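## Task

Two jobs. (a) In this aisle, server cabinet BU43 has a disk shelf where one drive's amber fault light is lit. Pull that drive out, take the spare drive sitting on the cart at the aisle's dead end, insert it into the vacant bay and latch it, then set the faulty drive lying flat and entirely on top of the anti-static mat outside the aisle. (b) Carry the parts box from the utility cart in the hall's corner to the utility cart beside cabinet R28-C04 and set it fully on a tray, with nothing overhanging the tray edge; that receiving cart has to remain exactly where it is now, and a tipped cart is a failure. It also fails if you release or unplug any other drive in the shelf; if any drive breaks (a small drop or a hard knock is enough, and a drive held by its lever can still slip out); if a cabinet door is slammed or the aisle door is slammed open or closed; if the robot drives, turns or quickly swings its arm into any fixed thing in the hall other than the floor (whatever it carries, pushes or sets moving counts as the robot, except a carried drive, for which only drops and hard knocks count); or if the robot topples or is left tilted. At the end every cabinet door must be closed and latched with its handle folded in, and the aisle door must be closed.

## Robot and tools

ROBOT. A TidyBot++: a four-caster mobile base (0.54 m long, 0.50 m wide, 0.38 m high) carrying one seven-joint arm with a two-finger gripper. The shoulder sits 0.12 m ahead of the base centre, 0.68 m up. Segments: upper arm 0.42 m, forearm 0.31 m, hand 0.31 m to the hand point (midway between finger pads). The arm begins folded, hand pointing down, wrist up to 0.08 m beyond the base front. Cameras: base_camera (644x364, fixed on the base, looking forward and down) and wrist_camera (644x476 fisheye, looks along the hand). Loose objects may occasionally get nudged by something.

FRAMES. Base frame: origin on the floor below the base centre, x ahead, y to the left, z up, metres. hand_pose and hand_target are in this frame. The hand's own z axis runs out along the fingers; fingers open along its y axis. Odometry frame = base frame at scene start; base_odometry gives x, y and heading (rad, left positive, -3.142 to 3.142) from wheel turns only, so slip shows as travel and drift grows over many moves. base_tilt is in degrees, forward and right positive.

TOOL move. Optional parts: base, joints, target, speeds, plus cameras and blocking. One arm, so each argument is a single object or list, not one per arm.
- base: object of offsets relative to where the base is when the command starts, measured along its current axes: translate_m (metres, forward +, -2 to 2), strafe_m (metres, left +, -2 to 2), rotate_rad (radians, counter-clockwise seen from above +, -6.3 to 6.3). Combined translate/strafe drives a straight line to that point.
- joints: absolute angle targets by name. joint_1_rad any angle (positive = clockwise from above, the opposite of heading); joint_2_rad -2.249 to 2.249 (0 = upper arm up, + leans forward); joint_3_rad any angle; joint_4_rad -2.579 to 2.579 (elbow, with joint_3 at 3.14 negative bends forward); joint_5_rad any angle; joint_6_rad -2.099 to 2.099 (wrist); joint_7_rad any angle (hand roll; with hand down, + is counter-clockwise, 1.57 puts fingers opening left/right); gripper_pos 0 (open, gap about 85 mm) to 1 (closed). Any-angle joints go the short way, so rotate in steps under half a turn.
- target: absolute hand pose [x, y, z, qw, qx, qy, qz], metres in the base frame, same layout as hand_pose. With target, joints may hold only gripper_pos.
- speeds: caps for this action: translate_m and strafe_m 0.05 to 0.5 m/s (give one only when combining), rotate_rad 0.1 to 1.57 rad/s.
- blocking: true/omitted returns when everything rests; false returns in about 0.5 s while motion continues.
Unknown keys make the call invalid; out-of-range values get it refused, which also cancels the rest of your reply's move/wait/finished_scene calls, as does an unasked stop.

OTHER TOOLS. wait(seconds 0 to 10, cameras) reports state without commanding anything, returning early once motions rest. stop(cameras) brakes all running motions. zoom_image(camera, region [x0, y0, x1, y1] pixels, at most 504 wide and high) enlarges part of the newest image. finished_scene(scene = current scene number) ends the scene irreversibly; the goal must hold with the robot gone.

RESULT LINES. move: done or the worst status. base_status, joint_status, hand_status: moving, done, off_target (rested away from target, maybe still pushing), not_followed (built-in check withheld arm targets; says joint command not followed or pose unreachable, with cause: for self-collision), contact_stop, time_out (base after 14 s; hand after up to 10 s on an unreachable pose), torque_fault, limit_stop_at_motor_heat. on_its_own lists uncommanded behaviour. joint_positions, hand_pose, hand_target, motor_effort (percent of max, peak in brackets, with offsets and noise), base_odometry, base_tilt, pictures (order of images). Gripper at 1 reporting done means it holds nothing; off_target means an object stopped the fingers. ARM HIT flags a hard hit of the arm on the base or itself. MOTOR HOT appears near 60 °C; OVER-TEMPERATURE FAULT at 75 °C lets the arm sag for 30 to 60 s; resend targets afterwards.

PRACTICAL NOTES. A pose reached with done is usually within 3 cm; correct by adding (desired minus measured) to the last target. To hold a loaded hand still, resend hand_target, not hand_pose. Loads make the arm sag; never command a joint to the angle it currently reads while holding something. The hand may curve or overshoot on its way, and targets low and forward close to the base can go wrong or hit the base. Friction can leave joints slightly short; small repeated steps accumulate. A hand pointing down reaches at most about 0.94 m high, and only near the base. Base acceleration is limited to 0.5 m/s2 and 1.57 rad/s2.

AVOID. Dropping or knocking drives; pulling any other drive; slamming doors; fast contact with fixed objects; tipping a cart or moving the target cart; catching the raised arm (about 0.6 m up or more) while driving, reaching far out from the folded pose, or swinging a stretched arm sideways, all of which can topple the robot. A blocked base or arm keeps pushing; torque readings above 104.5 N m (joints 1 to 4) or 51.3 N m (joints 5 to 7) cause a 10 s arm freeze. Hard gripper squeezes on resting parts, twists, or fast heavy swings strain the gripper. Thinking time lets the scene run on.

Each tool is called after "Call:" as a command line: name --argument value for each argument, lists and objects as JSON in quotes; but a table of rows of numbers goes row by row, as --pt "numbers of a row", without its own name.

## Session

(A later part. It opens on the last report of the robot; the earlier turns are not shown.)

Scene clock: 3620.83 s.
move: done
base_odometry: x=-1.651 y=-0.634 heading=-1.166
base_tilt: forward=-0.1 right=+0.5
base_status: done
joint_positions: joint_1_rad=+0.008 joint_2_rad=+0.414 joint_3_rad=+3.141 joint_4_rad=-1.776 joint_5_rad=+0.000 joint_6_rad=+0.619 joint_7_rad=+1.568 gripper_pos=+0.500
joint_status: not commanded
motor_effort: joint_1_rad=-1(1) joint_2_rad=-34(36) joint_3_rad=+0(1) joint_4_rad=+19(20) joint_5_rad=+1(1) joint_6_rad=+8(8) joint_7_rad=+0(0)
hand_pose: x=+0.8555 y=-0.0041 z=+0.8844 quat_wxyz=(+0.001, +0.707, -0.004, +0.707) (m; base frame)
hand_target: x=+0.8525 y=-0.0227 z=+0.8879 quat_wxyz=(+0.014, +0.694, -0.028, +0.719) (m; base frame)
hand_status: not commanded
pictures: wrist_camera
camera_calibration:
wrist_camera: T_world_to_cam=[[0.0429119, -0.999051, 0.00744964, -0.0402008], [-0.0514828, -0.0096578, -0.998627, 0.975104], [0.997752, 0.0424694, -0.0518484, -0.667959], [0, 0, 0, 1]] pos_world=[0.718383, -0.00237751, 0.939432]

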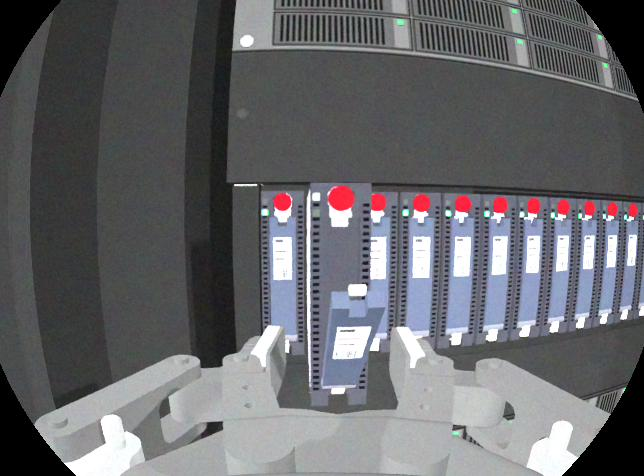

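Call:
move --base '{"translate_m": 0.038}' --speeds '{"translate_m": 0.05}' --cameras '["wrist_camera"]'

Scene clock: 3653.40 s.
move: done
base_odometry: x=-1.636 y=-0.669 heading=-1.166
base_tilt: forward=-0.1 right=+0.5
base_status: done
joint_positions: joint_1_rad=+0.008 joint_2_rad=+0.415 joint_3_rad=+3.141 joint_4_rad=-1.776 joint_5_rad=+0.000 joint_6_rad=+0.619 joint_7_rad=+1.568 gripper_pos=+0.500
joint_status: not commanded
motor_effort: joint_1_rad=+0(1) joint_2_rad=-34(36) joint_3_rad=+0(1) joint_4_rad=+19(20) joint_5_rad=+1(1) joint_6_rad=+8(8) joint_7_rad=+0(1)
hand_pose: x=+0.8557 y=-0.0041 z=+0.8836 quat_wxyz=(+0.001, +0.708, -0.004, +0.707) (m; base frame)
hand_target: x=+0.8525 y=-0.0227 z=+0.8879 quat_wxyz=(+0.014, +0.694, -0.028, +0.719) (m; base frame)
hand_status: not commanded
pictures: wrist_camera
camera_calibration:
wrist_camera: T_world_to_cam=[[0.042918, -0.999052, 0.00730701, -0.0400743], [-0.0525901, -0.00956269, -0.99857, 0.975159], [0.997694, 0.0424723, -0.0529506, -0.667115], [0, 0, 0, 1]] pos_world=[0.71858, -0.00237724, 0.938733]

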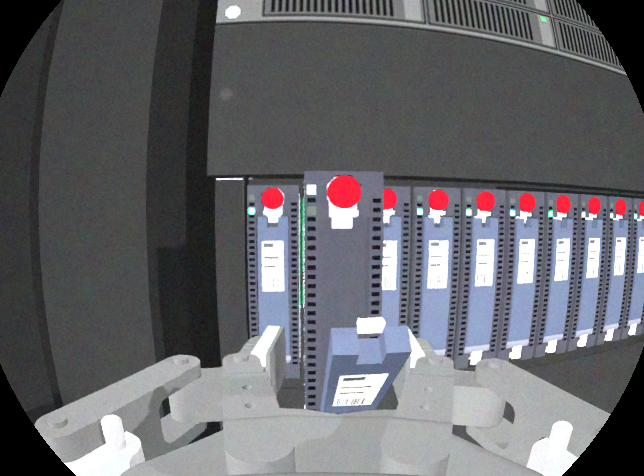

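Call:
zoom_image --camera "wrist_camera" --region '[230, 150, 470, 400]'

Scaled by 2.016.

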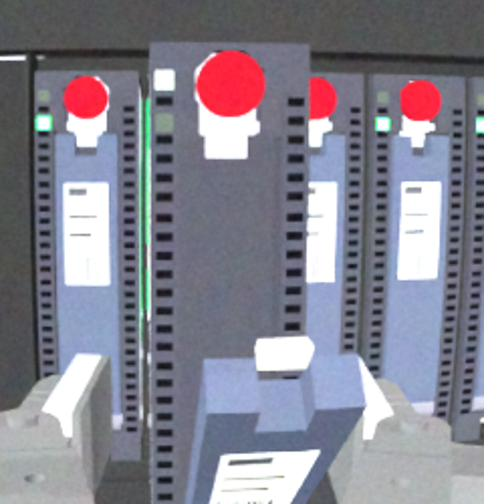

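Call:
move --base '{"strafe_m": 0.0045}' --speeds '{"strafe_m": 0.05}' --cameras '["wrist_camera"]'

Scene clock: 3732.17 s.
move: done
base_odometry: x=-1.632 y=-0.668 heading=-1.166
base_tilt: forward=-0.1 right=+0.5
base_status: done
joint_positions: joint_1_rad=+0.009 joint_2_rad=+0.415 joint_3_rad=+3.141 joint_4_rad=-1.776 joint_5_rad=-0.001 joint_6_rad=+0.619 joint_7_rad=+1.568 gripper_pos=+0.500
joint_status: not commanded
motor_effort: joint_1_rad=+0(4) joint_2_rad=-34(35) joint_3_rad=+0(2) joint_4_rad=+19(20) joint_5_rad=+1(1) joint_6_rad=+7(8) joint_7_rad=+0(0)
hand_pose: x=+0.8557 y=-0.0050 z=+0.8836 quat_wxyz=(+0.002, +0.708, -0.005, +0.707) (m; base frame)
hand_target: x=+0.8525 y=-0.0227 z=+0.8879 quat_wxyz=(+0.014, +0.694, -0.028, +0.719) (m; base frame)
hand_status: not commanded
pictures: wrist_camera
camera_calibration:
wrist_camera: T_world_to_cam=[[0.0413769, -0.999123, 0.00647774, -0.038884], [-0.0526391, -0.00865416, -0.998576, 0.975196], [0.997756, 0.040977, -0.052951, -0.667135], [0, 0, 0, 1]] pos_world=[0.71858, -0.00307313, 0.938734]

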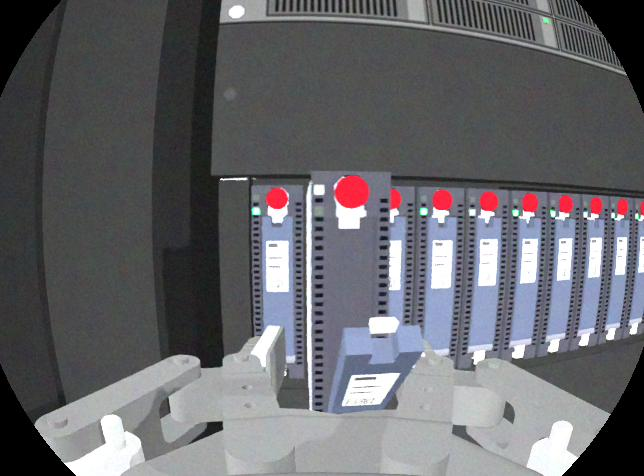

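Call:
move --joints '{"gripper_pos": 0.6}' --cameras '["wrist_camera"]'

Scene clock: 3738.97 s.
move: done
base_odometry: x=-1.632 y=-0.668 heading=-1.166
base_tilt: forward=+0.0 right=+0.6
base_status: not commanded
joint_positions: joint_1_rad=+0.009 joint_2_rad=+0.415 joint_3_rad=+3.141 joint_4_rad=-1.776 joint_5_rad=-0.002 joint_6_rad=+0.619 joint_7_rad=+1.568 gripper_pos=+0.600
joint_status: all done
motor_effort: joint_1_rad=-1(2) joint_2_rad=-34(34) joint_3_rad=-1(1) joint_4_rad=+20(20) joint_5_rad=+1(2) joint_6_rad=+7(8) joint_7_rad=+0(0)
hand_pose: x=+0.8557 y=-0.0052 z=+0.8836 quat_wxyz=(+0.002, +0.708, -0.005, +0.707) (m; base frame)
hand_target: x=+0.8525 y=-0.0227 z=+0.8879 quat_wxyz=(+0.014, +0.694, -0.028, +0.719) (m; base frame)
hand_status: not commanded
pictures: wrist_camera
camera_calibration:
wrist_camera: T_world_to_cam=[[0.0407371, -0.999154, 0.00560677, -0.0378033], [-0.0525833, -0.00774748, -0.998586, 0.975167], [0.997785, 0.0403847, -0.0528544, -0.667241], [0, 0, 0, 1]] pos_world=[0.718581, -0.00326991, 0.938734]

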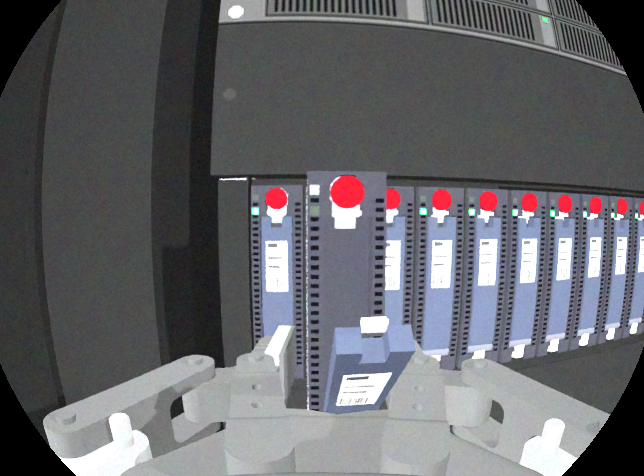

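Call:
move --joints '{"gripper_pos": 0.66}' --cameras '[]'

Call:
move --joints '{"gripper_pos": 0.74}' --cameras '["wrist_camera"]'

Scene clock: 3743.60 s.
move: done
base_odometry: x=-1.632 y=-0.668 heading=-1.166
base_tilt: forward=-0.1 right=+0.6
base_status: not commanded
joint_positions: joint_1_rad=+0.010 joint_2_rad=+0.415 joint_3_rad=+3.141 joint_4_rad=-1.776 joint_5_rad=-0.004 joint_6_rad=+0.619 joint_7_rad=+1.568 gripper_pos=+0.660
joint_status: all done
motor_effort: joint_1_rad=-1(3) joint_2_rad=-34(35) joint_3_rad=+0(2) joint_4_rad=+20(20) joint_5_rad=+1(2) joint_6_rad=+8(8) joint_7_rad=+0(1)
hand_pose: x=+0.8557 y=-0.0064 z=+0.8836 quat_wxyz=(+0.002, +0.708, -0.006, +0.707) (m; base frame)
hand_target: x=+0.8525 y=-0.0227 z=+0.8879 quat_wxyz=(+0.014, +0.694, -0.028, +0.719) (m; base frame)
hand_status: not commanded
pictures: none
No camera images: "cameras" was empty.

Scene clock: 3744.13 s.
move: done
base_odometry: x=-1.632 y=-0.668 heading=-1.166
base_tilt: forward=+0.0 right=+0.5
base_status: not commanded
joint_positions: joint_1_rad=+0.011 joint_2_rad=+0.415 joint_3_rad=+3.141 joint_4_rad=-1.779 joint_5_rad=-0.004 joint_6_rad=+0.623 joint_7_rad=+1.568 gripper_pos=+0.713
joint_status: all done
motor_effort: joint_1_rad=-1(3) joint_2_rad=-32(34) joint_3_rad=+0(1) joint_4_rad=+20(21) joint_5_rad=-3(3) joint_6_rad=+7(8) joint_7_rad=+2(2)
hand_pose: x=+0.8552 y=-0.0067 z=+0.8834 quat_wxyz=(+0.002, +0.707, -0.007, +0.707) (m; base frame)
hand_target: x=+0.8525 y=-0.0227 z=+0.8879 quat_wxyz=(+0.014, +0.694, -0.028, +0.719) (m; base frame)
hand_status: not commanded
pictures: wrist_camera
camera_calibration:
wrist_camera: T_world_to_cam=[[0.0380638, -0.999266, 0.00428596, -0.0358145], [-0.0511572, -0.00623208, -0.998671, 0.973793], [0.997965, 0.037794, -0.0513568, -0.668266], [0, 0, 0, 1]] pos_world=[0.718086, -0.00446298, 0.938333]

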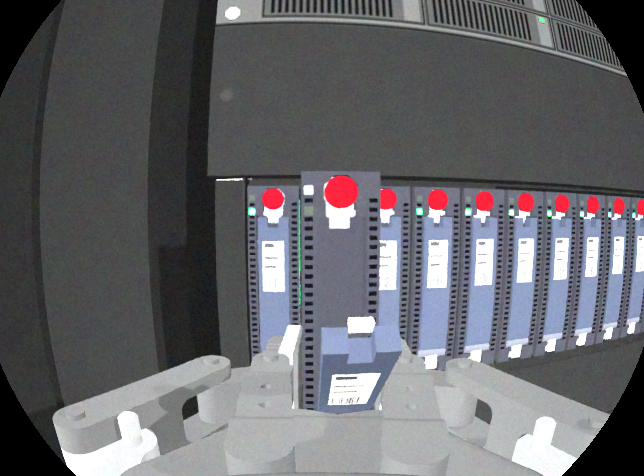

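Call:
move --base '{"translate_m": -0.015, "strafe_m": 0.004}' --speeds '{"translate_m": 0.05}' --cameras '["wrist_camera"]'

Scene clock: 3757.00 s.
move: done
base_odometry: x=-1.634 y=-0.652 heading=-1.166
base_tilt: forward=+0.0 right=+0.5
base_status: done
joint_positions: joint_1_rad=+0.011 joint_2_rad=+0.444 joint_3_rad=+3.141 joint_4_rad=-1.742 joint_5_rad=-0.004 joint_6_rad=+0.626 joint_7_rad=+1.568 gripper_pos=+0.714
joint_status: not commanded
motor_effort: joint_1_rad=+0(3) joint_2_rad=-37(43) joint_3_rad=+1(2) joint_4_rad=+10(19) joint_5_rad=-5(6) joint_6_rad=+7(8) joint_7_rad=+1(2)
hand_pose: x=+0.8678 y=-0.0071 z=+0.8838 quat_wxyz=(+0.002, +0.703, -0.007, +0.711) (m; base frame)
hand_target: x=+0.8525 y=-0.0227 z=+0.8879 quat_wxyz=(+0.014, +0.694, -0.028, +0.719) (m; base frame)
hand_status: not commanded
pictures: wrist_camera
camera_calibration:
wrist_camera: T_world_to_cam=[[0.0376159, -0.999281, 0.00481415, -0.0367316], [-0.0402476, -0.00632866, -0.99917, 0.965794], [0.998481, 0.0373909, -0.0404567, -0.690814], [0, 0, 0, 1]] pos_world=[0.730018, -0.00476287, 0.937221]

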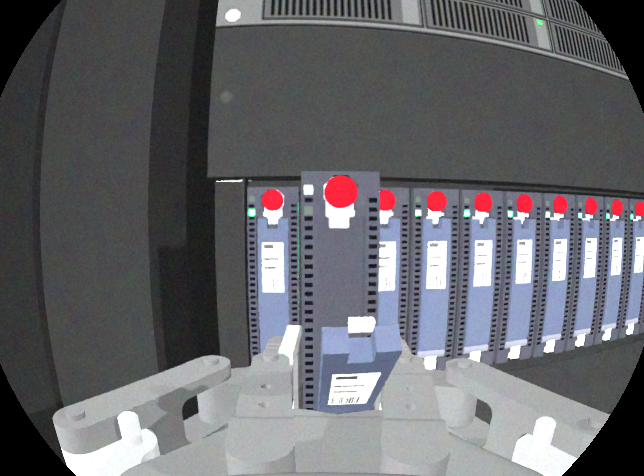

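Call:
move --joints '{"joint_2_rad": 0.399, "joint_4_rad": -1.772, "joint_6_rad": 0.636}' --cameras '["wrist_camera"]'

Scene clock: 3834.17 s.
move: off_target
base_odometry: x=-1.634 y=-0.652 heading=-1.166
base_tilt: forward=+0.0 right=+0.5
base_status: not commanded
joint_positions: joint_1_rad=+0.011 joint_2_rad=+0.443 joint_3_rad=+3.141 joint_4_rad=-1.741 joint_5_rad=-0.004 joint_6_rad=+0.622 joint_7_rad=+1.568 gripper_pos=+0.714
joint_status: joint_2_rad off_target (ended at +0.443, target +0.399); the others done
motor_effort: joint_1_rad=+0(1) joint_2_rad=-39(40) joint_3_rad=+2(2) joint_4_rad=+11(13) joint_5_rad=-5(5) joint_6_rad=+7(9) joint_7_rad=+2(2)
hand_pose: x=+0.8678 y=-0.0071 z=+0.8839 quat_wxyz=(+0.002, +0.704, -0.007, +0.710) (m; base frame)
hand_target: x=+0.8525 y=-0.0219 z=+0.9027 quat_wxyz=(+0.012, +0.694, -0.028, +0.719) (m; base frame)
hand_status: not commanded
pictures: wrist_camera
camera_calibration:
wrist_camera: T_world_to_cam=[[0.0377253, -0.999277, 0.00474273, -0.0367501], [-0.0419494, -0.00632559, -0.9991, 0.967376], [0.998407, 0.0374924, -0.0421577, -0.689243], [0, 0, 0, 1]] pos_world=[0.730113, -0.00476296, 0.937623]

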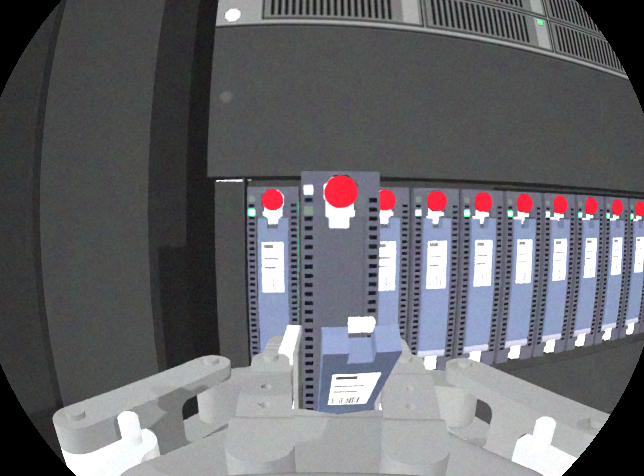

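Call:
move --base '{"translate_m": -0.02}' --speeds '{"translate_m": 0.05}' --cameras '["wrist_camera"]'

Scene clock: 3839.57 s.
move: done
base_odometry: x=-1.642 y=-0.635 heading=-1.167
base_tilt: forward=+0.0 right=+0.5
base_status: done
joint_positions: joint_1_rad=+0.007 joint_2_rad=+0.474 joint_3_rad=+3.140 joint_4_rad=-1.698 joint_5_rad=-0.004 joint_6_rad=+0.622 joint_7_rad=+1.571 gripper_pos=+0.716
joint_status: not commanded
motor_effort: joint_1_rad=+2(4) joint_2_rad=-49(51) joint_3_rad=+2(4) joint_4_rad=+4(11) joint_5_rad=-6(6) joint_6_rad=+10(10) joint_7_rad=+0(2)
hand_pose: x=+0.8816 y=-0.0039 z=+0.8849 quat_wxyz=(+0.002, +0.700, -0.004, +0.714) (m; base frame)
hand_target: x=+0.8525 y=-0.0219 z=+0.9027 quat_wxyz=(+0.012, +0.694, -0.028, +0.719) (m; base frame)
hand_status: not commanded
pictures: wrist_camera
camera_calibration:
wrist_camera: T_world_to_cam=[[0.0420294, -0.999085, 0.00788828, -0.0407064], [-0.030095, -0.00915763, -0.999505, 0.958797], [0.998663, 0.0417712, -0.0304523, -0.713733], [0, 0, 0, 1]] pos_world=[0.743345, -0.00207537, 0.936909]

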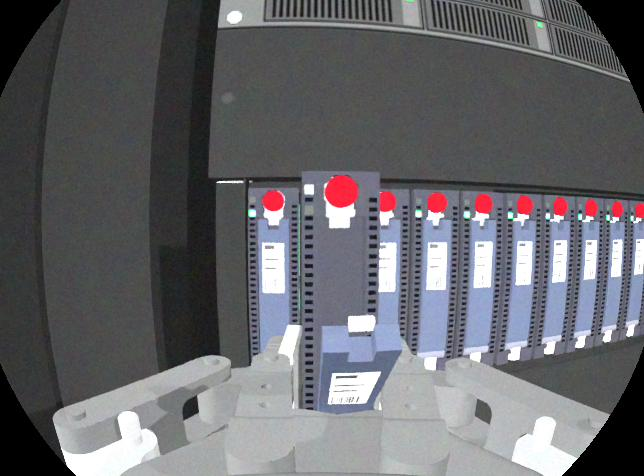

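Call:
move --joints '{"joint_1_rad": 0.007, "joint_2_rad": 0.474, "joint_3_rad": 3.14, "joint_4_rad": -1.698, "joint_5_rad": -0.004, "joint_6_rad": 0.622, "joint_7_rad": 1.571}' --cameras '[]'

Call:
move --base '{"translate_m": 0.01}' --speeds '{"translate_m": 0.05}' --cameras '[]'

Call:
move --joints '{"gripper_pos": 0.68}' --cameras '[]'

Call:
move --joints '{"gripper_pos": 0.5}' --cameras '["wrist_camera"]'

Scene clock: 3919.30 s.
move: done
base_odometry: x=-1.642 y=-0.635 heading=-1.167
base_tilt: forward=+0.0 right=+0.5
base_status: not commanded
joint_positions: joint_1_rad=+0.007 joint_2_rad=+0.477 joint_3_rad=+3.140 joint_4_rad=-1.695 joint_5_rad=-0.004 joint_6_rad=+0.622 joint_7_rad=+1.571 gripper_pos=+0.716
joint_status: all done
motor_effort: joint_1_rad=-1(2) joint_2_rad=-40(50) joint_3_rad=+0(2) joint_4_rad=+15(15) joint_5_rad=-5(7) joint_6_rad=+11(11) joint_7_rad=+0(1)
hand_pose: x=+0.8827 y=-0.0039 z=+0.8842 quat_wxyz=(+0.002, +0.700, -0.004, +0.714) (m; base frame)
hand_target: x=+0.8815 y=-0.0038 z=+0.8849 quat_wxyz=(+0.001, +0.700, -0.004, +0.714) (m; base frame)
hand_status: not commanded
pictures: none
No camera images: "cameras" was empty.

Scene clock: 3919.90 s.
move: done
base_odometry: x=-1.639 y=-0.644 heading=-1.167
base_tilt: forward=-0.1 right=+0.6
base_status: done
joint_positions: joint_1_rad=+0.007 joint_2_rad=+0.458 joint_3_rad=+3.140 joint_4_rad=-1.722 joint_5_rad=-0.004 joint_6_rad=+0.622 joint_7_rad=+1.571 gripper_pos=+0.716
joint_status: not commanded
motor_effort: joint_1_rad=-1(3) joint_2_rad=-31(40) joint_3_rad=+1(2) joint_4_rad=+24(26) joint_5_rad=-4(5) joint_6_rad=+8(12) joint_7_rad=+2(2)
hand_pose: x=+0.8742 y=-0.0040 z=+0.8834 quat_wxyz=(+0.002, +0.702, -0.004, +0.712) (m; base frame)
hand_target: x=+0.8815 y=-0.0038 z=+0.8849 quat_wxyz=(+0.001, +0.700, -0.004, +0.714) (m; base frame)
hand_status: not commanded
pictures: none
No camera images: "cameras" was empty.

Scene clock: 3920.43 s.
move: done
base_odometry: x=-1.639 y=-0.644 heading=-1.167
base_tilt: forward=-0.1 right=+0.5
base_status: not commanded
joint_positions: joint_1_rad=+0.007 joint_2_rad=+0.460 joint_3_rad=+3.140 joint_4_rad=-1.719 joint_5_rad=-0.004 joint_6_rad=+0.622 joint_7_rad=+1.571 gripper_pos=+0.680
joint_status: all done
motor_effort: joint_1_rad=+0(2) joint_2_rad=-32(36) joint_3_rad=+0(2) joint_4_rad=+22(24) joint_5_rad=+0(4) joint_6_rad=+7(9) joint_7_rad=+0(2)
hand_pose: x=+0.8750 y=-0.0036 z=+0.8835 quat_wxyz=(+0.001, +0.702, -0.004, +0.712) (m; base frame)
hand_target: x=+0.8815 y=-0.0038 z=+0.8849 quat_wxyz=(+0.001, +0.700, -0.004, +0.714) (m; base frame)
hand_status: not commanded
pictures: none
No camera images: "cameras" was empty.

Scene clock: 3921.03 s.
move: done
base_odometry: x=-1.639 y=-0.644 heading=-1.167
base_tilt: forward=-0.1 right=+0.5
base_status: not commanded
joint_positions: joint_1_rad=+0.007 joint_2_rad=+0.467 joint_3_rad=+3.140 joint_4_rad=-1.712 joint_5_rad=-0.004 joint_6_rad=+0.622 joint_7_rad=+1.571 gripper_pos=+0.500
joint_status: all done
motor_effort: joint_1_rad=+0(1) joint_2_rad=-36(36) joint_3_rad=+0(1) joint_4_rad=+19(21) joint_5_rad=+1(1) joint_6_rad=+7(8) joint_7_rad=+0(0)
hand_pose: x=+0.8776 y=-0.0036 z=+0.8821 quat_wxyz=(+0.001, +0.702, -0.004, +0.712) (m; base frame)
hand_target: x=+0.8815 y=-0.0038 z=+0.8849 quat_wxyz=(+0.001, +0.700, -0.004, +0.714) (m; base frame)
hand_status: not commanded
pictures: wrist_camera
camera_calibration:
wrist_camera: T_world_to_cam=[[0.0424932, -0.999067, 0.00766437, -0.0404746], [-0.0374949, -0.00926056, -0.999254, 0.962138], [0.998393, 0.0421741, -0.0378534, -0.703058], [0, 0, 0, 1]] pos_world=[0.739723, -0.00187606, 0.935117]

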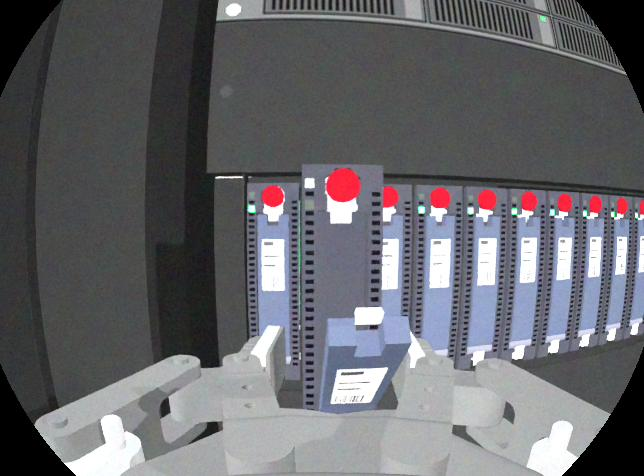

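Call:
move --base '{"translate_m": -0.14}' --speeds '{"translate_m": 0.1}' --cameras '[]'

Call:
move --base '{"rotate_rad": 0.07}' --speeds '{"rotate_rad": 0.2}' --cameras '["wrist_camera", "base_camera"]'

Scene clock: 3929.00 s.
move: done
base_odometry: x=-1.694 y=-0.515 heading=-1.167
base_tilt: forward=-0.1 right=+0.5
base_status: done
joint_positions: joint_1_rad=+0.007 joint_2_rad=+0.470 joint_3_rad=+3.140 joint_4_rad=-1.711 joint_5_rad=-0.004 joint_6_rad=+0.622 joint_7_rad=+1.571 gripper_pos=+0.500
joint_status: not commanded
motor_effort: joint_1_rad=-1(2) joint_2_rad=-36(39) joint_3_rad=+0(1) joint_4_rad=+19(21) joint_5_rad=+1(1) joint_6_rad=+7(8) joint_7_rad=+0(1)
hand_pose: x=+0.8783 y=-0.0036 z=+0.8807 quat_wxyz=(+0.001, +0.703, -0.004, +0.711) (m; base frame)
hand_target: x=+0.8815 y=-0.0038 z=+0.8849 quat_wxyz=(+0.001, +0.700, -0.004, +0.714) (m; base frame)
hand_status: not commanded
pictures: none
No camera images: "cameras" was empty.

Scene clock: 3929.83 s.
move: done
base_odometry: x=-1.694 y=-0.515 heading=-1.096
base_tilt: forward=-0.1 right=+0.6
base_status: done
joint_positions: joint_1_rad=+0.004 joint_2_rad=+0.470 joint_3_rad=+3.140 joint_4_rad=-1.711 joint_5_rad=-0.004 joint_6_rad=+0.622 joint_7_rad=+1.571 gripper_pos=+0.500
joint_status: not commanded
motor_effort: joint_1_rad=-1(5) joint_2_rad=-36(37) joint_3_rad=+0(3) joint_4_rad=+19(20) joint_5_rad=+1(2) joint_6_rad=+8(8) joint_7_rad=+0(1)
hand_pose: x=+0.8783 y=-0.0014 z=+0.8807 quat_wxyz=(+0.000, +0.703, -0.003, +0.711) (m; base frame)
hand_target: x=+0.8815 y=-0.0038 z=+0.8849 quat_wxyz=(+0.001, +0.700, -0.004, +0.714) (m; base frame)
hand_status: not commanded
pictures: base_camera, wrist_camera
camera_calibration:
wrist_camera: T_world_to_cam=[[0.0454028, -0.99894, 0.00760677, -0.0408056], [-0.0389661, -0.00937978, -0.999197, 0.962122], [0.998209, 0.0450699, -0.0393506, -0.702434], [0, 0, 0, 1]] pos_world=[0.740518, -0.000079219, 0.934018]

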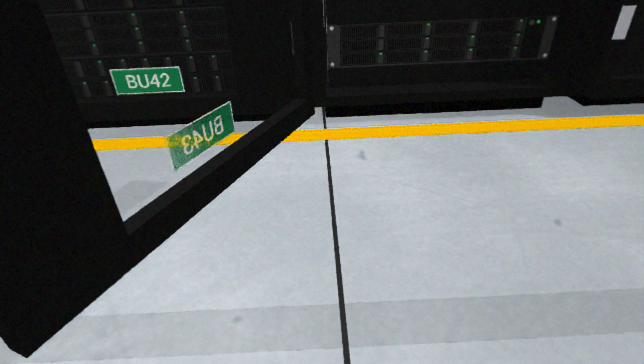

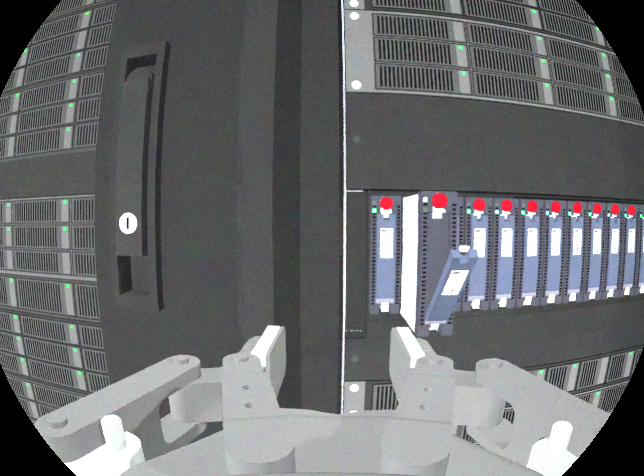

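Call:
zoom_image --camera "base_camera" --region '[60, 80, 360, 250]'

Call:
zoom_image --camera "base_camera" --region '[344, 80, 644, 250]'

Scaled by 1.680.

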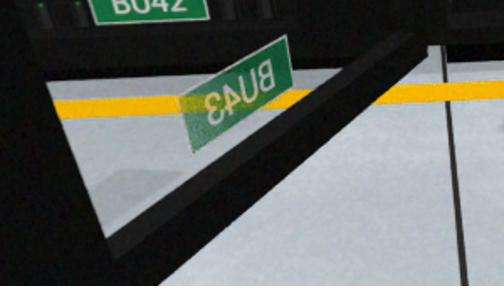

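Scaled by 1.680.

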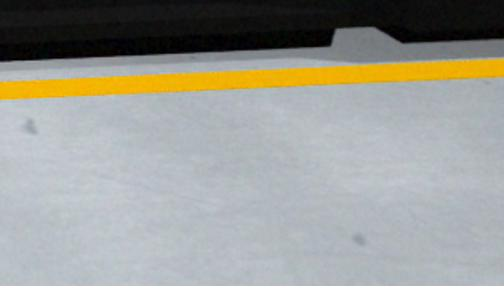

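Call:
move --base '{"strafe_m": -0.063, "rotate_rad": 0.006}' --speeds '{"strafe_m": 0.05}' --cameras '["wrist_camera", "base_camera"]'

Scene clock: 3962.30 s.
move: done
base_odometry: x=-1.750 y=-0.543 heading=-1.090
base_tilt: forward=-0.1 right=+0.5
base_status: done
joint_positions: joint_1_rad=+0.005 joint_2_rad=+0.470 joint_3_rad=+3.140 joint_4_rad=-1.711 joint_5_rad=-0.004 joint_6_rad=+0.622 joint_7_rad=+1.571 gripper_pos=+0.500
joint_status: not commanded
motor_effort: joint_1_rad=-1(4) joint_2_rad=-36(37) joint_3_rad=+0(3) joint_4_rad=+19(20) joint_5_rad=+1(1) joint_6_rad=+7(8) joint_7_rad=+0(0)
hand_pose: x=+0.8783 y=-0.0023 z=+0.8807 quat_wxyz=(+0.001, +0.703, -0.003, +0.711) (m; base frame)
hand_target: x=+0.8815 y=-0.0038 z=+0.8849 quat_wxyz=(+0.001, +0.700, -0.004, +0.714) (m; base frame)
hand_status: not commanded
pictures: base_camera, wrist_camera
camera_calibration:
wrist_camera: T_world_to_cam=[[0.0443018, -0.99899, 0.00754221, -0.0406279], [-0.0388813, -0.00926806, -0.999201, 0.962057], [0.998261, 0.0439732, -0.0392526, -0.702534], [0, 0, 0, 1]] pos_world=[0.740519, -0.000777829, 0.934018]

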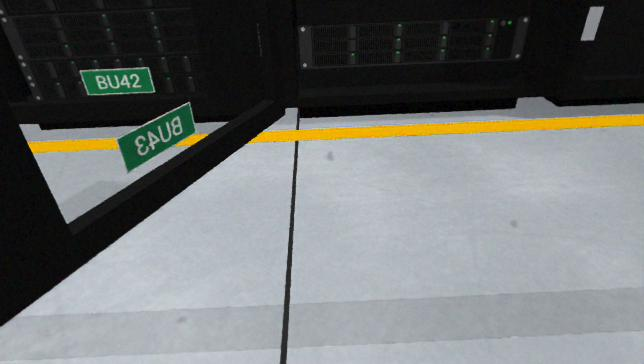

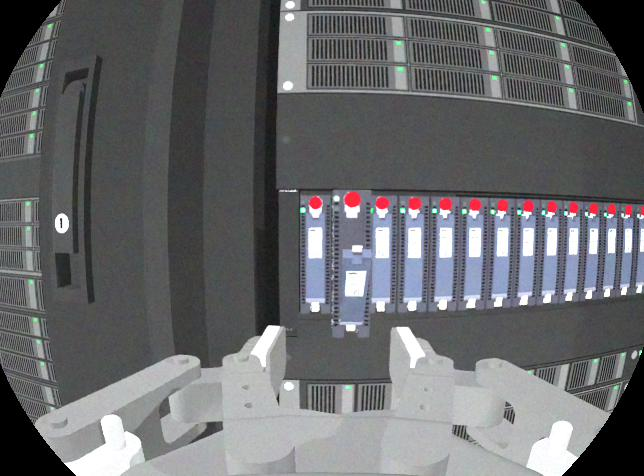

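Call:
move --base '{"strafe_m": -0.0105}' --speeds '{"strafe_m": 0.05}' --cameras '[]'

Call:
move --base '{"translate_m": 0.06}' --speeds '{"translate_m": 0.05}' --cameras '["wrist_camera"]'

Scene clock: 3985.80 s.
move: done
base_odometry: x=-1.759 y=-0.548 heading=-1.091
base_tilt: forward=+0.0 right=+0.6
base_status: done
joint_positions: joint_1_rad=+0.008 joint_2_rad=+0.470 joint_3_rad=+3.140 joint_4_rad=-1.711 joint_5_rad=-0.004 joint_6_rad=+0.622 joint_7_rad=+1.571 gripper_pos=+0.500
joint_status: not commanded
motor_effort: joint_1_rad=-1(3) joint_2_rad=-36(37) joint_3_rad=+0(2) joint_4_rad=+19(20) joint_5_rad=+1(1) joint_6_rad=+7(8) joint_7_rad=+0(0)
hand_pose: x=+0.8783 y=-0.0048 z=+0.8807 quat_wxyz=(+0.002, +0.703, -0.004, +0.711) (m; base frame)
hand_target: x=+0.8815 y=-0.0038 z=+0.8849 quat_wxyz=(+0.001, +0.700, -0.004, +0.714) (m; base frame)
hand_status: not commanded
pictures: none
No camera images: "cameras" was empty.

Scene clock: 3987.47 s.
move: done
base_odometry: x=-1.732 y=-0.602 heading=-1.091
base_tilt: forward=-0.2 right=+0.5
base_status: done
joint_positions: joint_1_rad=+0.008 joint_2_rad=+0.470 joint_3_rad=+3.140 joint_4_rad=-1.711 joint_5_rad=-0.004 joint_6_rad=+0.622 joint_7_rad=+1.571 gripper_pos=+0.500
joint_status: not commanded
motor_effort: joint_1_rad=+0(1) joint_2_rad=-36(38) joint_3_rad=+0(1) joint_4_rad=+19(20) joint_5_rad=+1(1) joint_6_rad=+7(8) joint_7_rad=+0(1)
hand_pose: x=+0.8785 y=-0.0048 z=+0.8802 quat_wxyz=(+0.002, +0.703, -0.004, +0.711) (m; base frame)
hand_target: x=+0.8815 y=-0.0038 z=+0.8849 quat_wxyz=(+0.001, +0.700, -0.004, +0.714) (m; base frame)
hand_status: not commanded
pictures: wrist_camera
camera_calibration:
wrist_camera: T_world_to_cam=[[0.0410072, -0.999131, 0.00752042, -0.0401671], [-0.0397124, -0.00915062, -0.999169, 0.962134], [0.998369, 0.0406745, -0.0400531, -0.702007], [0, 0, 0, 1]] pos_world=[0.740718, -0.00277429, 0.933519]

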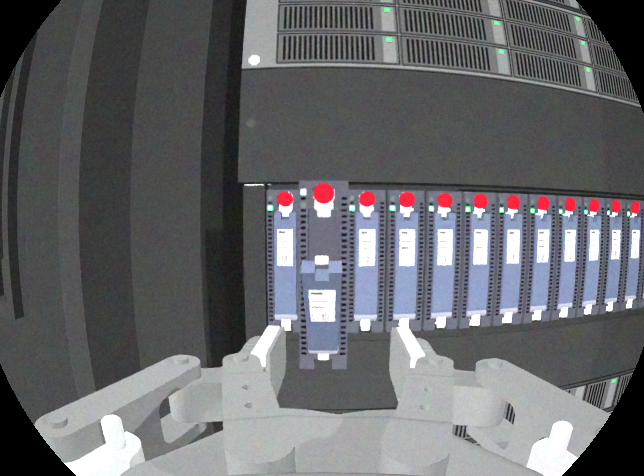

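Call:
move --base '{"strafe_m": 0.007}' --speeds '{"strafe_m": 0.05}' --cameras '[]'

Call:
move --base '{"translate_m": 0.04}' --speeds '{"translate_m": 0.05}' --cameras '["wrist_camera"]'

Scene clock: 3997.80 s.
move: done
base_odometry: x=-1.726 y=-0.598 heading=-1.091
base_tilt: forward=-0.1 right=+0.6
base_status: done
joint_positions: joint_1_rad=+0.007 joint_2_rad=+0.470 joint_3_rad=+3.140 joint_4_rad=-1.711 joint_5_rad=-0.004 joint_6_rad=+0.622 joint_7_rad=+1.571 gripper_pos=+0.500
joint_status: not commanded
motor_effort: joint_1_rad=+0(3) joint_2_rad=-37(37) joint_3_rad=+0(2) joint_4_rad=+20(20) joint_5_rad=+1(2) joint_6_rad=+8(8) joint_7_rad=+0(1)
hand_pose: x=+0.8785 y=-0.0036 z=+0.8802 quat_wxyz=(+0.001, +0.703, -0.004, +0.711) (m; base frame)
hand_target: x=+0.8815 y=-0.0038 z=+0.8849 quat_wxyz=(+0.001, +0.700, -0.004, +0.714) (m; base frame)
hand_status: not commanded
pictures: none
No camera images: "cameras" was empty.

Scene clock: 3999.07 s.
move: done
base_odometry: x=-1.707 y=-0.634 heading=-1.091
base_tilt: forward=-0.1 right=+0.5
base_status: done
joint_positions: joint_1_rad=+0.007 joint_2_rad=+0.471 joint_3_rad=+3.140 joint_4_rad=-1.711 joint_5_rad=-0.004 joint_6_rad=+0.622 joint_7_rad=+1.571 gripper_pos=+0.500
joint_status: not commanded
motor_effort: joint_1_rad=+0(2) joint_2_rad=-35(38) joint_3_rad=-1(1) joint_4_rad=+19(20) joint_5_rad=+1(1) joint_6_rad=+7(8) joint_7_rad=+0(0)
hand_pose: x=+0.8787 y=-0.0036 z=+0.8796 quat_wxyz=(+0.001, +0.703, -0.004, +0.711) (m; base frame)
hand_target: x=+0.8815 y=-0.0038 z=+0.8849 quat_wxyz=(+0.001, +0.700, -0.004, +0.714) (m; base frame)
hand_status: not commanded
pictures: wrist_camera
camera_calibration:
wrist_camera: T_world_to_cam=[[0.0426113, -0.999064, 0.00743763, -0.0402857], [-0.040301, -0.00915712, -0.999146, 0.962166], [0.998279, 0.0422751, -0.0406535, -0.70163], [0, 0, 0, 1]] pos_world=[0.740915, -0.00177586, 0.93312]

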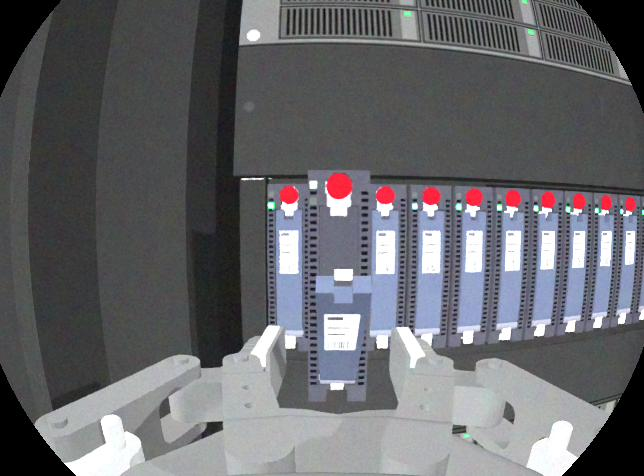

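Call:
move --base '{"translate_m": 0.036}' --speeds '{"translate_m": 0.05}' --cameras '["wrist_camera"]'

Scene clock: 4006.07 s.
move: done
base_odometry: x=-1.690 y=-0.666 heading=-1.091
base_tilt: forward=+0.0 right=+0.5
base_status: done
joint_positions: joint_1_rad=+0.007 joint_2_rad=+0.472 joint_3_rad=+3.140 joint_4_rad=-1.711 joint_5_rad=-0.004 joint_6_rad=+0.622 joint_7_rad=+1.571 gripper_pos=+0.500
joint_status: not commanded
motor_effort: joint_1_rad=+0(1) joint_2_rad=-36(39) joint_3_rad=+0(1) joint_4_rad=+20(20) joint_5_rad=+1(1) joint_6_rad=+7(8) joint_7_rad=+0(0)
hand_pose: x=+0.8788 y=-0.0036 z=+0.8792 quat_wxyz=(+0.001, +0.703, -0.004, +0.711) (m; base frame)
hand_target: x=+0.8815 y=-0.0038 z=+0.8849 quat_wxyz=(+0.001, +0.700, -0.004, +0.714) (m; base frame)
hand_status: not commanded
pictures: wrist_camera
camera_calibration:
wrist_camera: T_world_to_cam=[[0.0426148, -0.999064, 0.00741206, -0.04027], [-0.0409008, -0.0091571, -0.999121, 0.962197], [0.998254, 0.0422742, -0.0412528, -0.701267], [0, 0, 0, 1]] pos_world=[0.741114, -0.00177586, 0.93272]

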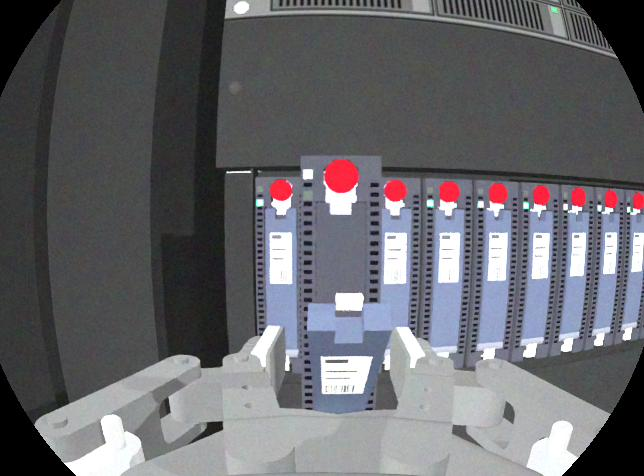

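Call:
move --joints '{"gripper_pos": 0.66}' --cameras '[]'

Call:
move --joints '{"gripper_pos": 0.76}' --cameras '["wrist_camera"]'

Scene clock: 4012.87 s.
move: done
base_odometry: x=-1.690 y=-0.666 heading=-1.091
base_tilt: forward=-0.1 right=+0.5
base_status: not commanded
joint_positions: joint_1_rad=+0.007 joint_2_rad=+0.472 joint_3_rad=+3.140 joint_4_rad=-1.711 joint_5_rad=-0.004 joint_6_rad=+0.622 joint_7_rad=+1.571 gripper_pos=+0.660
joint_status: all done
motor_effort: joint_1_rad=+0(1) joint_2_rad=-36(36) joint_3_rad=+0(1) joint_4_rad=+19(20) joint_5_rad=+1(1) joint_6_rad=+7(8) joint_7_rad=+0(0)
hand_pose: x=+0.8788 y=-0.0036 z=+0.8792 quat_wxyz=(+0.001, +0.703, -0.004, +0.711) (m; base frame)
hand_target: x=+0.8815 y=-0.0038 z=+0.8849 quat_wxyz=(+0.001, +0.700, -0.004, +0.714) (m; base frame)
hand_status: not commanded
pictures: none
No camera images: "cameras" was empty.

Scene clock: 4013.40 s.
move: off_target
base_odometry: x=-1.690 y=-0.666 heading=-1.091
base_tilt: forward=-0.1 right=+0.5
base_status: not commanded
joint_positions: joint_1_rad=+0.007 joint_2_rad=+0.472 joint_3_rad=+3.140 joint_4_rad=-1.711 joint_5_rad=-0.004 joint_6_rad=+0.622 joint_7_rad=+1.571 gripper_pos=+0.723
joint_status: gripper_pos off_target (ended at +0.723, target +0.760)
motor_effort: joint_1_rad=-1(3) joint_2_rad=-33(36) joint_3_rad=+0(2) joint_4_rad=+21(25) joint_5_rad=-1(2) joint_6_rad=+7(9) joint_7_rad=+0(0)
hand_pose: x=+0.8788 y=-0.0040 z=+0.8790 quat_wxyz=(+0.002, +0.704, -0.004, +0.711) (m; base frame)
hand_target: x=+0.8815 y=-0.0038 z=+0.8849 quat_wxyz=(+0.001, +0.700, -0.004, +0.714) (m; base frame)
hand_status: not commanded
pictures: wrist_camera
camera_calibration:
wrist_camera: T_world_to_cam=[[0.0420182, -0.999089, 0.0074244, -0.0402377], [-0.041206, -0.00915753, -0.999109, 0.962308], [0.998267, 0.0416748, -0.0415532, -0.700984], [0, 0, 0, 1]] pos_world=[0.741113, -0.00217528, 0.932621]

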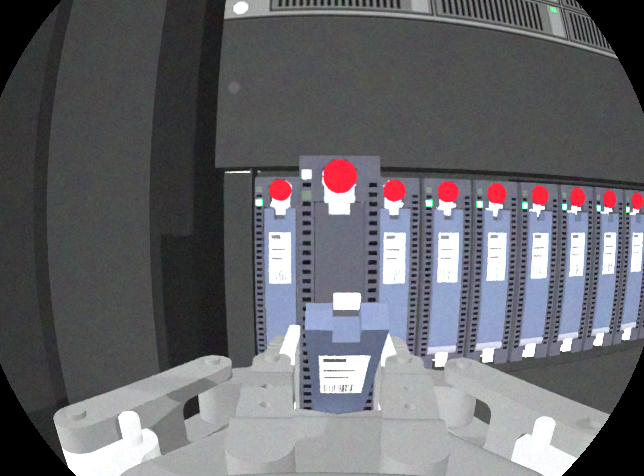

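Call:
move --base '{"translate_m": -0.02}' --speeds '{"translate_m": 0.05}' --cameras '["wrist_camera"]'

Scene clock: 4018.83 s.
move: done
base_odometry: x=-1.699 y=-0.648 heading=-1.091
base_tilt: forward=-0.1 right=+0.6
base_status: done
joint_positions: joint_1_rad=+0.007 joint_2_rad=+0.514 joint_3_rad=+3.140 joint_4_rad=-1.654 joint_5_rad=-0.004 joint_6_rad=+0.622 joint_7_rad=+1.571 gripper_pos=+0.724
joint_status: not commanded
motor_effort: joint_1_rad=+0(3) joint_2_rad=-43(47) joint_3_rad=+0(2) joint_4_rad=+11(21) joint_5_rad=-1(2) joint_6_rad=+7(9) joint_7_rad=+0(1)
hand_pose: x=+0.8971 y=-0.0042 z=+0.8792 quat_wxyz=(+0.002, +0.698, -0.004, +0.716) (m; base frame)
hand_target: x=+0.8815 y=-0.0038 z=+0.8849 quat_wxyz=(+0.001, +0.700, -0.004, +0.714) (m; base frame)
hand_status: not commanded
pictures: wrist_camera
camera_calibration:
wrist_camera: T_world_to_cam=[[0.0418036, -0.999093, 0.00816004, -0.0416783], [-0.0260912, -0.00925601, -0.999617, 0.950118], [0.998785, 0.0415746, -0.0264544, -0.732915], [0, 0, 0, 1]] pos_world=[0.758557, -0.00237547, 0.930705]

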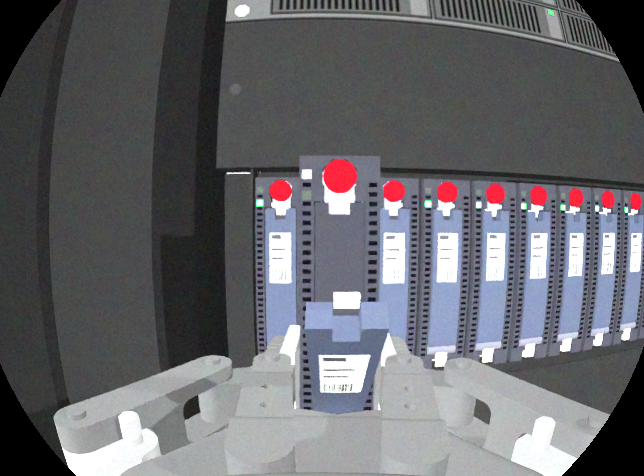

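Call:
move --joints '{"joint_6_rad": 0.5}' --cameras '[]'

Call:
move --joints '{"joint_6_rad": 0.74}' --cameras '[]'

Call:
move --joints '{"joint_6_rad": 0.622, "joint_7_rad": 1.67}' --cameras '[]'

Call:
move --joints '{"joint_7_rad": 1.47}' --cameras '[]'

Call:
move --joints '{"joint_7_rad": 1.571}' --cameras '["wrist_camera"]'

Scene clock: 4046.67 s.
move: done
base_odometry: x=-1.699 y=-0.648 heading=-1.091
base_tilt: forward=+0.0 right=+0.5
base_status: not commanded
joint_positions: joint_1_rad=+0.007 joint_2_rad=+0.499 joint_3_rad=+3.140 joint_4_rad=-1.641 joint_5_rad=-0.004 joint_6_rad=+0.562 joint_7_rad=+1.571 gripper_pos=+0.724
joint_status: all done
motor_effort: joint_1_rad=-1(1) joint_2_rad=-41(44) joint_3_rad=-1(1) joint_4_rad=+8(11) joint_5_rad=+0(1) joint_6_rad=+2(7) joint_7_rad=+1(1)
hand_pose: x=+0.8965 y=-0.0041 z=+0.8794 quat_wxyz=(+0.002, +0.710, -0.004, +0.704) (m; base frame)
hand_target: x=+0.8800 y=-0.0036 z=+0.8469 quat_wxyz=(+0.001, +0.742, -0.004, +0.670) (m; base frame)
hand_status: not commanded
pictures: none
No camera images: "cameras" was empty.

Scene clock: 4047.30 s.
move: done
base_odometry: x=-1.699 y=-0.648 heading=-1.091
base_tilt: forward=-0.1 right=+0.6
base_status: not commanded
joint_positions: joint_1_rad=+0.007 joint_2_rad=+0.525 joint_3_rad=+3.140 joint_4_rad=-1.671 joint_5_rad=-0.004 joint_6_rad=+0.681 joint_7_rad=+1.571 gripper_pos=+0.724
joint_status: all done
motor_effort: joint_1_rad=+0(1) joint_2_rad=-46(48) joint_3_rad=+0(1) joint_4_rad=+15(18) joint_5_rad=-2(3) joint_6_rad=+11(13) joint_7_rad=+0(1)
hand_pose: x=+0.8956 y=-0.0042 z=+0.8787 quat_wxyz=(+0.002, +0.687, -0.004, +0.726) (m; base frame)
hand_target: x=+0.8786 y=-0.0039 z=+0.9215 quat_wxyz=(+0.002, +0.656, -0.004, +0.754) (m; base frame)
hand_status: not commanded
pictures: none
No camera images: "cameras" was empty.

Scene clock: 4048.13 s.
move: done
base_odometry: x=-1.699 y=-0.648 heading=-1.091
base_tilt: forward=+0.0 right=+0.5
base_status: not commanded
joint_positions: joint_1_rad=+0.007 joint_2_rad=+0.511 joint_3_rad=+3.136 joint_4_rad=-1.665 joint_5_rad=-0.015 joint_6_rad=+0.635 joint_7_rad=+1.607 gripper_pos=+0.724
joint_status: all done
motor_effort: joint_1_rad=+1(2) joint_2_rad=-42(46) joint_3_rad=+2(4) joint_4_rad=+13(19) joint_5_rad=+5(6) joint_6_rad=+7(10) joint_7_rad=+8(12)
hand_pose: x=+0.8943 y=-0.0040 z=+0.8794 quat_wxyz=(+0.012, +0.697, +0.003, +0.717) (m; base frame)
hand_target: x=+0.8815 y=-0.0038 z=+0.8849 quat_wxyz=(+0.037, +0.699, +0.031, +0.713) (m; base frame)
hand_status: not commanded
pictures: none
No camera images: "cameras" was empty.

Scene clock: 4049.00 s.
move: done
base_odometry: x=-1.699 y=-0.648 heading=-1.091
base_tilt: forward=-0.1 right=+0.5
base_status: not commanded
joint_positions: joint_1_rad=+0.008 joint_2_rad=+0.511 joint_3_rad=+3.149 joint_4_rad=-1.666 joint_5_rad=+0.026 joint_6_rad=+0.635 joint_7_rad=+1.526 gripper_pos=+0.724
joint_status: all done
motor_effort: joint_1_rad=-1(3) joint_2_rad=-39(44) joint_3_rad=-3(5) joint_4_rad=+15(17) joint_5_rad=-5(9) joint_6_rad=+7(10) joint_7_rad=-6(11)
hand_pose: x=+0.8943 y=-0.0046 z=+0.8789 quat_wxyz=(-0.007, +0.697, -0.007, +0.717) (m; base frame)
hand_target: x=+0.8815 y=-0.0038 z=+0.8849 quat_wxyz=(-0.035, +0.699, -0.039, +0.714) (m; base frame)
hand_status: not commanded
pictures: none
No camera images: "cameras" was empty.

Scene clock: 4049.83 s.
move: done
base_odometry: x=-1.699 y=-0.648 heading=-1.091
base_tilt: forward=+0.0 right=+0.5
base_status: not commanded
joint_positions: joint_1_rad=+0.008 joint_2_rad=+0.510 joint_3_rad=+3.144 joint_4_rad=-1.667 joint_5_rad=+0.012 joint_6_rad=+0.635 joint_7_rad=+1.562 gripper_pos=+0.724
joint_status: all done
motor_effort: joint_1_rad=-1(3) joint_2_rad=-39(40) joint_3_rad=+0(2) joint_4_rad=+17(18) joint_5_rad=+1(5) joint_6_rad=+7(8) joint_7_rad=+1(6)
hand_pose: x=+0.8940 y=-0.0041 z=+0.8791 quat_wxyz=(+0.002, +0.697, +0.000, +0.717) (m; base frame)
hand_target: x=+0.8815 y=-0.0038 z=+0.8849 quat_wxyz=(+0.001, +0.700, -0.004, +0.714) (m; base frame)
hand_status: not commanded
pictures: wrist_camera
camera_calibration:
wrist_camera: T_world_to_cam=[[0.0469619, -0.998794, 0.0143412, -0.0514012], [-0.022043, -0.0153898, -0.999639, 0.94627], [0.998653, 0.0466288, -0.0227392, -0.732981], [0, 0, 0, 1]] pos_world=[0.755266, -0.0025983, 0.929998]

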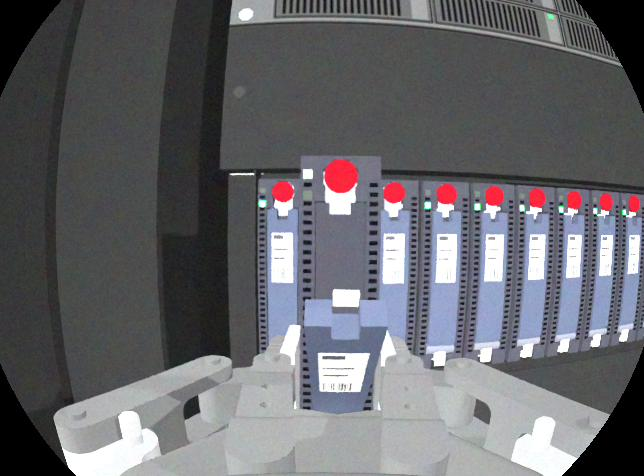

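Call:
move --base '{"translate_m": -0.012}' --speeds '{"translate_m": 0.05}' --cameras '[]'

Call:
move --joints '{"joint_6_rad": 0.5}' --cameras '[]'

Call:
move --joints '{"joint_6_rad": 0.74}' --cameras '[]'

Call:
move --joints '{"joint_6_rad": 0.5}' --cameras '[]'

Call:
move --joints '{"joint_6_rad": 0.74}' --cameras '["wrist_camera"]'

Scene clock: 4061.13 s.
move: done
base_odometry: x=-1.705 y=-0.638 heading=-1.091
base_tilt: forward=-0.1 right=+0.6
base_status: done
joint_positions: joint_1_rad=+0.008 joint_2_rad=+0.502 joint_3_rad=+3.144 joint_4_rad=-1.677 joint_5_rad=+0.012 joint_6_rad=+0.635 joint_7_rad=+1.562 gripper_pos=+0.724
joint_status: not commanded
motor_effort: joint_1_rad=-2(2) joint_2_rad=-38(43) joint_3_rad=+0(1) joint_4_rad=+18(21) joint_5_rad=+2(2) joint_6_rad=+7(10) joint_7_rad=+1(1)
hand_pose: x=+0.8906 y=-0.0040 z=+0.8788 quat_wxyz=(+0.002, +0.698, +0.000, +0.716) (m; base frame)
hand_target: x=+0.8815 y=-0.0038 z=+0.8849 quat_wxyz=(+0.001, +0.700, -0.004, +0.714) (m; base frame)
hand_status: not commanded
pictures: none
No camera images: "cameras" was empty.

Scene clock: 4061.73 s.
move: done
base_odometry: x=-1.705 y=-0.638 heading=-1.091
base_tilt: forward=+0.0 right=+0.5
base_status: not commanded
joint_positions: joint_1_rad=+0.008 joint_2_rad=+0.484 joint_3_rad=+3.144 joint_4_rad=-1.661 joint_5_rad=+0.012 joint_6_rad=+0.564 joint_7_rad=+1.562 gripper_pos=+0.724
joint_status: all done
motor_effort: joint_1_rad=+1(1) joint_2_rad=-34(38) joint_3_rad=+1(1) joint_4_rad=+13(18) joint_5_rad=+2(2) joint_6_rad=+3(8) joint_7_rad=+2(2)
hand_pose: x=+0.8899 y=-0.0042 z=+0.8804 quat_wxyz=(+0.002, +0.711, +0.000, +0.703) (m; base frame)
hand_target: x=+0.8800 y=-0.0036 z=+0.8469 quat_wxyz=(+0.001, +0.742, -0.004, +0.670) (m; base frame)
hand_status: not commanded
pictures: none
No camera images: "cameras" was empty.

Scene clock: 4062.40 s.
move: done
base_odometry: x=-1.705 y=-0.638 heading=-1.091
base_tilt: forward=-0.1 right=+0.6
base_status: not commanded
joint_positions: joint_1_rad=+0.008 joint_2_rad=+0.509 joint_3_rad=+3.144 joint_4_rad=-1.700 joint_5_rad=+0.012 joint_6_rad=+0.688 joint_7_rad=+1.562 gripper_pos=+0.724
joint_status: all done
motor_effort: joint_1_rad=-2(2) joint_2_rad=-42(44) joint_3_rad=-1(2) joint_4_rad=+20(22) joint_5_rad=+2(2) joint_6_rad=+10(13) joint_7_rad=+1(2)
hand_pose: x=+0.8875 y=-0.0038 z=+0.8773 quat_wxyz=(+0.002, +0.689, +0.000, +0.724) (m; base frame)
hand_target: x=+0.8786 y=-0.0039 z=+0.9215 quat_wxyz=(+0.002, +0.656, -0.004, +0.754) (m; base frame)
hand_status: not commanded
pictures: none
No camera images: "cameras" was empty.

Scene clock: 4063.07 s.
move: done
base_odometry: x=-1.705 y=-0.638 heading=-1.091
base_tilt: forward=+0.0 right=+0.5
base_status: not commanded
joint_positions: joint_1_rad=+0.008 joint_2_rad=+0.474 joint_3_rad=+3.144 joint_4_rad=-1.669 joint_5_rad=+0.012 joint_6_rad=+0.556 joint_7_rad=+1.562 gripper_pos=+0.724
joint_status: all done
motor_effort: joint_1_rad=+1(1) joint_2_rad=-35(42) joint_3_rad=+1(1) joint_4_rad=+14(20) joint_5_rad=+2(2) joint_6_rad=+3(10) joint_7_rad=+2(2)
hand_pose: x=+0.8867 y=-0.0042 z=+0.8804 quat_wxyz=(+0.002, +0.713, +0.000, +0.701) (m; base frame)
hand_target: x=+0.8800 y=-0.0036 z=+0.8469 quat_wxyz=(+0.001, +0.742, -0.004, +0.670) (m; base frame)
hand_status: not commanded
pictures: none
No camera images: "cameras" was empty.

Scene clock: 4063.73 s.
move: done
base_odometry: x=-1.705 y=-0.638 heading=-1.091
base_tilt: forward=+0.0 right=+0.5
base_status: not commanded
joint_positions: joint_1_rad=+0.008 joint_2_rad=+0.503 joint_3_rad=+3.144 joint_4_rad=-1.706 joint_5_rad=+0.012 joint_6_rad=+0.683 joint_7_rad=+1.562 gripper_pos=+0.724
joint_status: all done
motor_effort: joint_1_rad=-2(2) joint_2_rad=-41(44) joint_3_rad=-1(1) joint_4_rad=+22(23) joint_5_rad=+2(2) joint_6_rad=+10(12) joint_7_rad=+1(2)
hand_pose: x=+0.8854 y=-0.0038 z=+0.8771 quat_wxyz=(+0.002, +0.691, +0.000, +0.723) (m; base frame)
hand_target: x=+0.8786 y=-0.0039 z=+0.9215 quat_wxyz=(+0.002, +0.656, -0.004, +0.754) (m; base frame)
hand_status: not commanded
pictures: wrist_camera
camera_calibration:
wrist_camera: T_world_to_cam=[[0.0472262, -0.998773, 0.0148954, -0.0515132], [-0.00602918, -0.0151968, -0.999866, 0.930217], [0.998866, 0.0471301, -0.00673947, -0.738709], [0, 0, 0, 1]] pos_world=[0.745913, -0.00249823, 0.925882]

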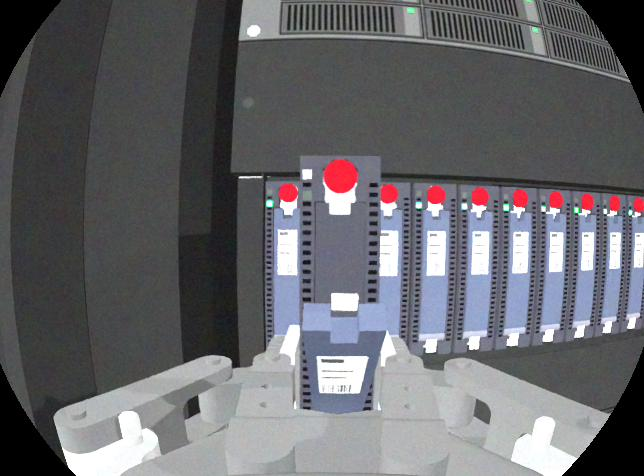

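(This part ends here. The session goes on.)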